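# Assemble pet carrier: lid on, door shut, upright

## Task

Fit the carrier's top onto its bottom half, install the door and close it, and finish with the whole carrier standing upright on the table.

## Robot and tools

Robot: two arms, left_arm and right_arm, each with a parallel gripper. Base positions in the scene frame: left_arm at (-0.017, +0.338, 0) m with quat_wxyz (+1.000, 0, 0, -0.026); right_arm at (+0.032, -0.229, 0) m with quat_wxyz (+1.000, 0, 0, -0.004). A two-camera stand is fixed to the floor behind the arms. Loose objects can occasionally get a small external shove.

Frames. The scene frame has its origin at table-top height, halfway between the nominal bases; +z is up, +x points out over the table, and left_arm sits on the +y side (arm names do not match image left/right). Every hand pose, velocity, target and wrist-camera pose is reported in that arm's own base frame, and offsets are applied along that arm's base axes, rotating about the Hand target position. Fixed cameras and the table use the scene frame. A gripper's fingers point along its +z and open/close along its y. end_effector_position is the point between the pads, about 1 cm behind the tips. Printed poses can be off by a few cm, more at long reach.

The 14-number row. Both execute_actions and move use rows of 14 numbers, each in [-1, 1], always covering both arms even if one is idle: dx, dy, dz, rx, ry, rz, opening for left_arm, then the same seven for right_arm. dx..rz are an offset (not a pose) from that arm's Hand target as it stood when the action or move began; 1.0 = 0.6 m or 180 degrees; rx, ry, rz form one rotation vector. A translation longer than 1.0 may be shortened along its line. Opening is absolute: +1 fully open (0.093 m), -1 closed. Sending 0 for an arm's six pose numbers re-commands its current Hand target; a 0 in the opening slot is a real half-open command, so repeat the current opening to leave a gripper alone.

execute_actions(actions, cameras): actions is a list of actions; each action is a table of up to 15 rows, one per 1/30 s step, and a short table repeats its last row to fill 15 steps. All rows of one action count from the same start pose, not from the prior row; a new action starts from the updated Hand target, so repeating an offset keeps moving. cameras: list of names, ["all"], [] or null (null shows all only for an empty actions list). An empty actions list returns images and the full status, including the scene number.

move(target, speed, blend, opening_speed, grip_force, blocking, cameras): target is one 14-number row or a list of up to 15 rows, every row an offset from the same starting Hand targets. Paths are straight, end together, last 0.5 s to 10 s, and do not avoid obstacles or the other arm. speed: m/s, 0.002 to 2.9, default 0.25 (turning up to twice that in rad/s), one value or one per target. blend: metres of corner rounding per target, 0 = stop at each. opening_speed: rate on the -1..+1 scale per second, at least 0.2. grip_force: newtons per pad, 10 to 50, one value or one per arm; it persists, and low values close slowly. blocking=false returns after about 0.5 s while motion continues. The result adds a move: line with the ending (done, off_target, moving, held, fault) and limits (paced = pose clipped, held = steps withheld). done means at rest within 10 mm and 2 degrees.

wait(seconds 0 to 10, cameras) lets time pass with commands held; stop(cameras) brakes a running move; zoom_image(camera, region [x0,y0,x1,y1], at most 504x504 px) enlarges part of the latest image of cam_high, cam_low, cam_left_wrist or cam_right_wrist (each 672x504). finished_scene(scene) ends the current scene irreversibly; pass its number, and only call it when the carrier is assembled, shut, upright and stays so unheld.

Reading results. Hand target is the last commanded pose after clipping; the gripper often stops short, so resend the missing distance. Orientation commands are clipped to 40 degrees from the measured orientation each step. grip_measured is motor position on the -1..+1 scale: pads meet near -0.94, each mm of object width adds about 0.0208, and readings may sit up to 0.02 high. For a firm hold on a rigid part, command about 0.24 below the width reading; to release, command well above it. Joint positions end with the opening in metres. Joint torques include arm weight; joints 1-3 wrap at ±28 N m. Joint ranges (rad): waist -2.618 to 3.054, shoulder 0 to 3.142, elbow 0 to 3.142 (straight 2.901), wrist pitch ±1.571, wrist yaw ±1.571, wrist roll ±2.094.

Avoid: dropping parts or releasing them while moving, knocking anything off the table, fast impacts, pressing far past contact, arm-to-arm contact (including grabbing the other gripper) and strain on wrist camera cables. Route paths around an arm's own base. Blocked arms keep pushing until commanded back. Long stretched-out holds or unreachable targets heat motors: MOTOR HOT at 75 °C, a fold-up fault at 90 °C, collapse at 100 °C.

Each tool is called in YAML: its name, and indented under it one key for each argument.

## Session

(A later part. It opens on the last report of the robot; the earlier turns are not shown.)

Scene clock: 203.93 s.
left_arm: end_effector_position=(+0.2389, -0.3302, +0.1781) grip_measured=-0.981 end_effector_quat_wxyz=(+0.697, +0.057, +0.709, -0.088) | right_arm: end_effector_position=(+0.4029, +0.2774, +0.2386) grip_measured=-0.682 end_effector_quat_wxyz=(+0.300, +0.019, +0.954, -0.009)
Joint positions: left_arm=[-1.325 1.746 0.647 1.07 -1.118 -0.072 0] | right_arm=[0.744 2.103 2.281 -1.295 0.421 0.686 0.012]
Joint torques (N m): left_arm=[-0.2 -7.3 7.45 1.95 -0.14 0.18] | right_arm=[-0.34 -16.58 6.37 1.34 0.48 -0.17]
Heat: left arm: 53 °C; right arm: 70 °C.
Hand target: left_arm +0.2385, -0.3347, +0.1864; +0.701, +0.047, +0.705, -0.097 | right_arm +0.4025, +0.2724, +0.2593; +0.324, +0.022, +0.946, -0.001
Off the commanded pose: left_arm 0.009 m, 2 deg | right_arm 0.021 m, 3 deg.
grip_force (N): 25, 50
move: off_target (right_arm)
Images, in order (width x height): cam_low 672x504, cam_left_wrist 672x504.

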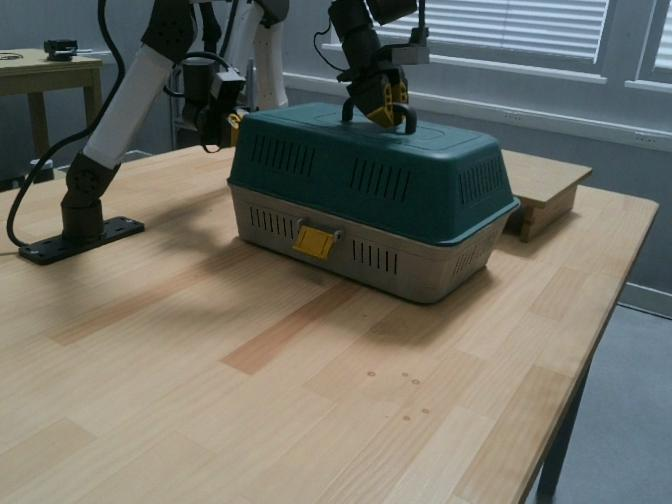

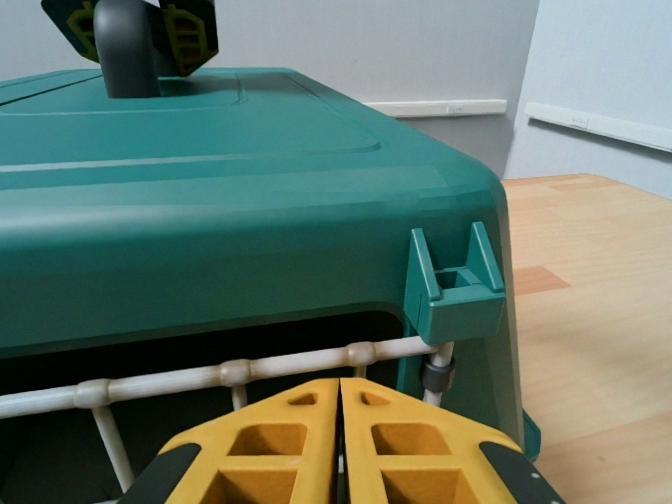

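move:
  target:
    - [-0.06,0,0.02,0.0,0.0,0.0,-1,0.0,0.00,-0.0,0,0.0,0,-1]
    - [-0.1,0.12,0.03,0.0,0.0,0.03,-1,0.0,0.00,-0.0,0,0.0,0,-1]
  speed: 0.12
  cameras: ["cam_left_wrist","cam_low"]

zoom_image:
  camera: "cam_low"
  region: [190, 80, 530, 310]

Scene clock: 209.77 s.
left_arm: end_effector_position=(+0.1806, -0.2670, +0.1995) grip_measured=-0.981 end_effector_quat_wxyz=(+0.704, +0.019, +0.707, -0.060) | right_arm: end_effector_position=(+0.4029, +0.2774, +0.2385) grip_measured=-0.682 end_effector_quat_wxyz=(+0.299, +0.019, +0.954, -0.010)
Joint positions: left_arm=[-1.518 1.471 0.459 1.004 -1.405 -0.066 0] | right_arm=[0.744 2.103 2.28 -1.295 0.421 0.686 0.012]
Joint torques (N m): left_arm=[-0.44 -7.49 4.98 1.64 -0.09 0.21] | right_arm=[-0.35 -16.59 6.39 1.33 0.48 -0.18]
Heat: left arm: 52 °C; right arm: 68 °C.
Hand target: left_arm +0.1785, -0.2627, +0.2044; +0.705, +0.013, +0.706, -0.063 | right_arm +0.4025, +0.2723, +0.2591; +0.323, +0.022, +0.946, -0.001
Off the commanded pose: left_arm 0.007 m, 1 deg | right_arm 0.021 m, 3 deg.
grip_force (N): 25, 50
move: off_target (right_arm)
Images, in order (width x height): cam_low 672x504, cam_left_wrist 672x504.

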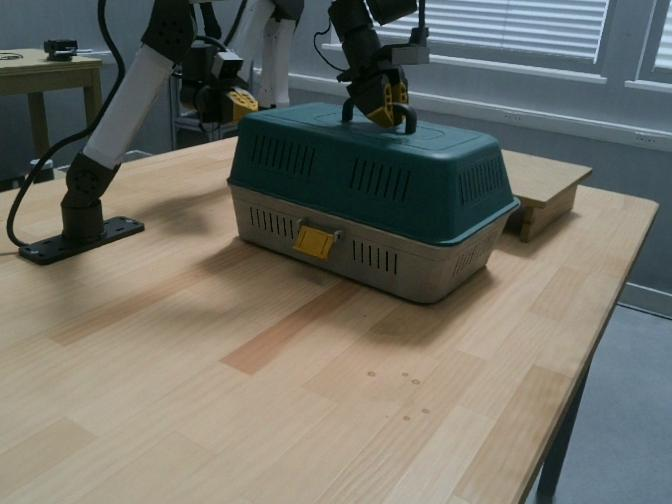

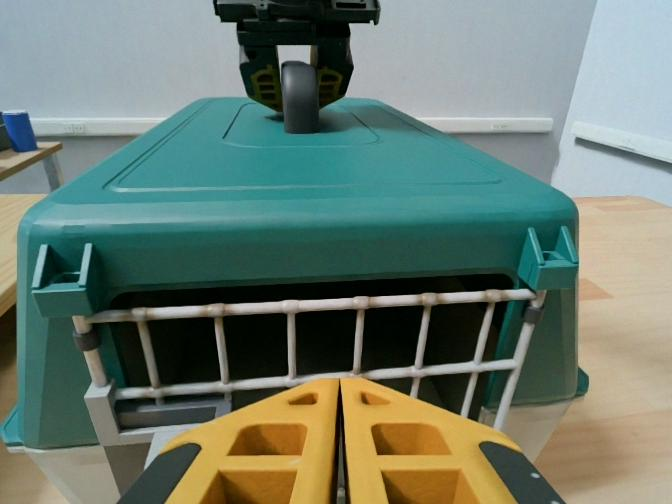

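Scaled by 1.482 from the camera's 672x504 image, which has a finer 960x720 frame.

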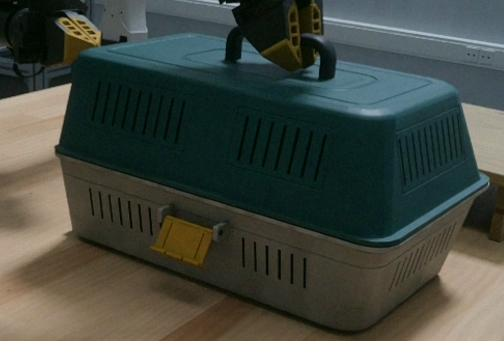

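Both pins captured. Lower fully, then release slowly.

move:
  target:
    - [0,0,0.0,0.0,0.0,0.0,-1,0.0,0.008,-0.025,0,-0.0,0,-1]
    - [0,0,0.0,0.0,0.0,0.0,-1,0.0,0.008,-0.025,0,-0.0,0,-0.1]
  speed: 0.03
  opening_speed: 0.4
  cameras: ["cam_left_wrist","cam_low"]

zoom_image:
  camera: "cam_low"
  region: [190, 80, 530, 310]

zoom_image:
  camera: "cam_left_wrist"
  region: [0, 200, 250, 450]

zoom_image:
  camera: "cam_left_wrist"
  region: [400, 200, 650, 450]

Scene clock: 217.47 s.
left_arm: end_effector_position=(+0.1806, -0.2670, +0.1995) grip_measured=-0.981 end_effector_quat_wxyz=(+0.704, +0.019, +0.707, -0.060) | right_arm: end_effector_position=(+0.4046, +0.2760, +0.2365) grip_measured=-0.103 end_effector_quat_wxyz=(+0.313, +0.023, +0.949, -0.008)
Joint positions: left_arm=[-1.518 1.471 0.459 1.003 -1.405 -0.066 0] | right_arm=[0.745 2.065 2.197 -1.224 0.439 0.685 0.04]
Joint torques (N m): left_arm=[-0.4 -7.46 5.05 1.63 -0.16 0.19] | right_arm=[0.32 -14.32 5.93 1.37 0.34 -0.1]
Heat: left arm: 52 °C; right arm: 66 °C.
Hand target: left_arm +0.1787, -0.2628, +0.2042; +0.705, +0.013, +0.706, -0.063 | right_arm +0.4025, +0.2771, +0.2443; +0.324, +0.022, +0.946, -0.001
Off the commanded pose: left_arm 0.007 m, 1 deg | right_arm 0.008 m, 1 deg.
grip_force (N): 25, 50
move: done
Images, in order (width x height): cam_low 672x504, cam_left_wrist 672x504.

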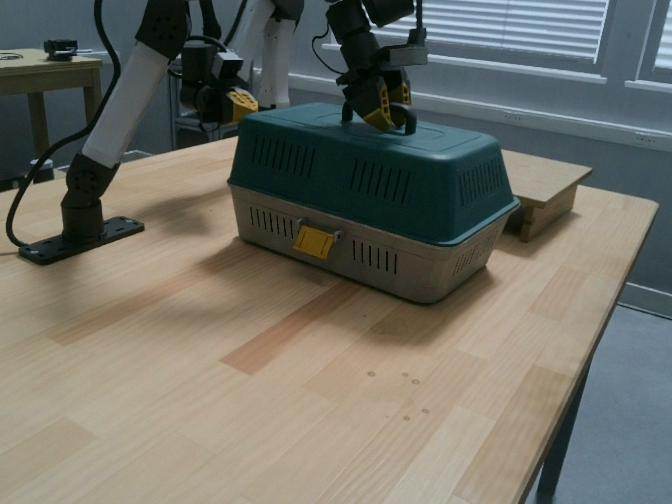

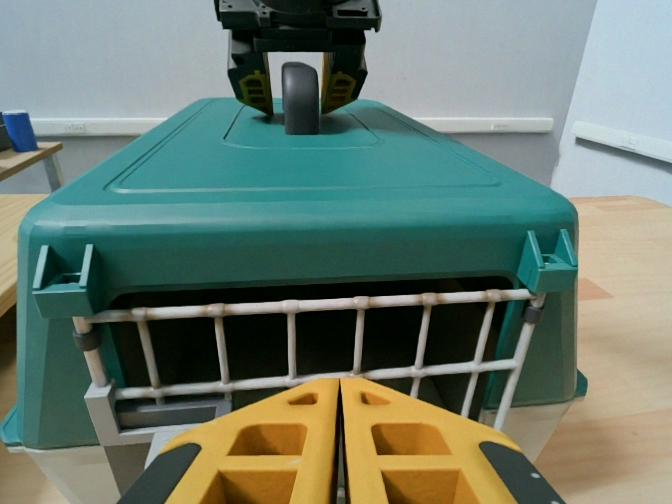

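Scaled by 1.482 from the camera's 672x504 image, which has a finer 960x720 frame.

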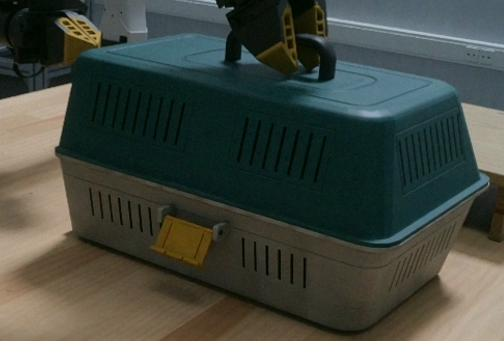

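Scaled by 2.016 from the camera's 672x504 image, which has a finer 960x720 frame.

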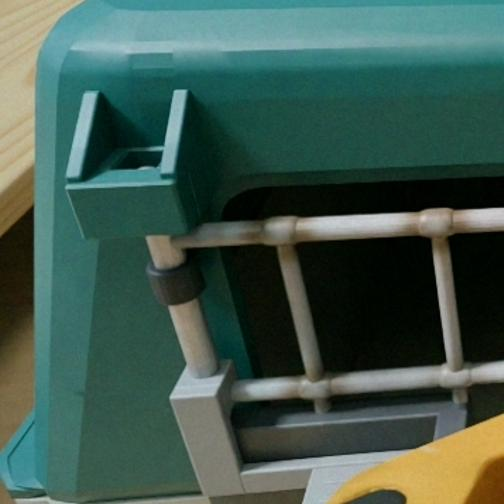

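Scaled by 2.016 from the camera's 672x504 image, which has a finer 960x720 frame.

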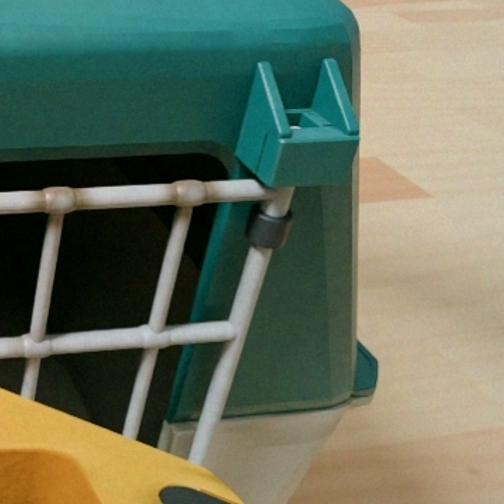

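Both pins in. Retreat.

move:
  target:
    - [0.0,0.0,0.0,0.0,0.0,0.0,-1,0,0,0.0,0,0,0,0.7]
    - [-0.03,0.0,0.03,0.0,0.0,0.0,-1,-0.03,0,0.1,0,0,0,0.7]
    - [-0.05,0.0,0.05,0.0,0.0,0.0,-1,-0.1,-0.4,0.17,0,0,0,0.7]
  speed: 0.15
  cameras: ["cam_low","cam_left_wrist","cam_high"]

Scene clock: 223.40 s.
left_arm: end_effector_position=(+0.1506, -0.2616, +0.2190) grip_measured=-0.981 end_effector_quat_wxyz=(+0.706, +0.033, +0.706, -0.047) | right_arm: end_effector_position=(+0.3460, +0.0371, +0.3450) grip_measured=+0.698 end_effector_quat_wxyz=(+0.321, +0.027, +0.947, -0.004)
Joint positions: left_arm=[-1.64 1.381 0.479 0.919 -1.527 -0.004 0] | right_arm=[0.168 1.525 1.975 -1.377 0.126 0.183 0.079]
Joint torques (N m): left_arm=[-0.47 -6.79 8.72 1.51 -0.09 0.24] | right_arm=[-0.51 -7.42 5.53 1.56 -0.03 -0.16]
Heat: left arm: 53 °C; right arm: 64 °C.
Hand target: left_arm +0.1487, -0.2628, +0.2341; +0.705, +0.014, +0.706, -0.063 | right_arm +0.3425, +0.0371, +0.3462; +0.323, +0.022, +0.946, -0.001
Off the commanded pose: left_arm 0.015 m, 3 deg | right_arm 0.004 m, 1 deg.
grip_force (N): 25, 50
move: off_target (left_arm)
Images, in order (width x height): cam_high 672x504, cam_low 672x504, cam_left_wrist 672x504.

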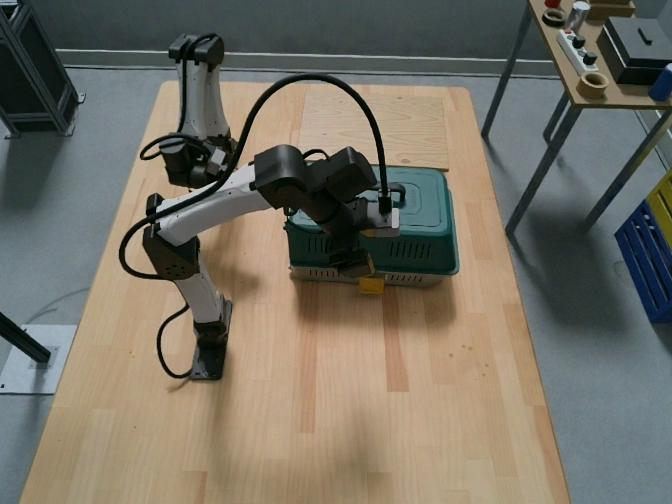

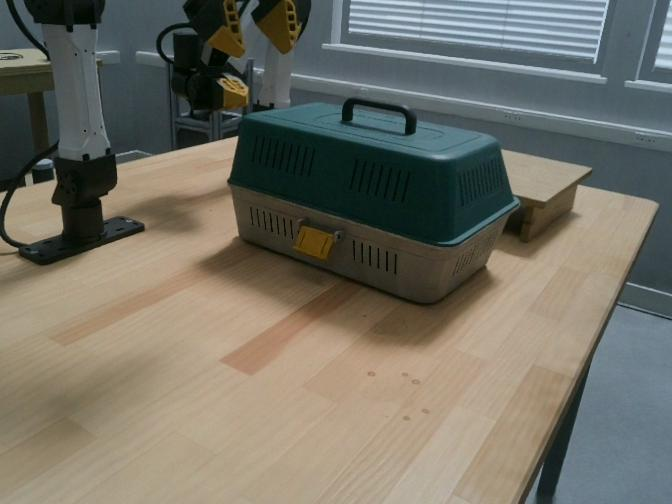

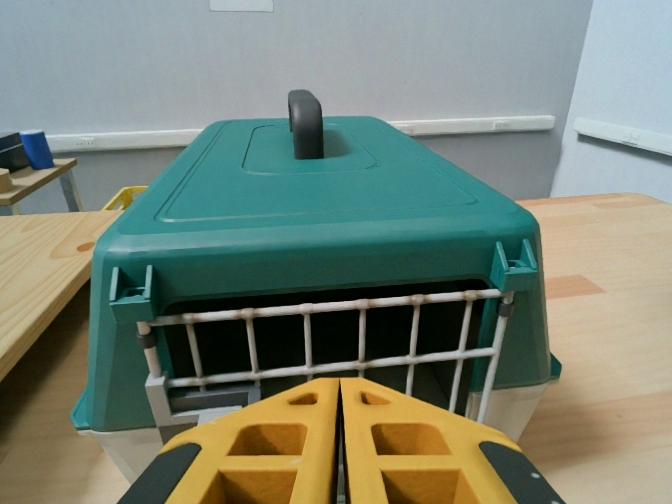

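finished_scene:
  scene: 2

The scene is finished: the task was done.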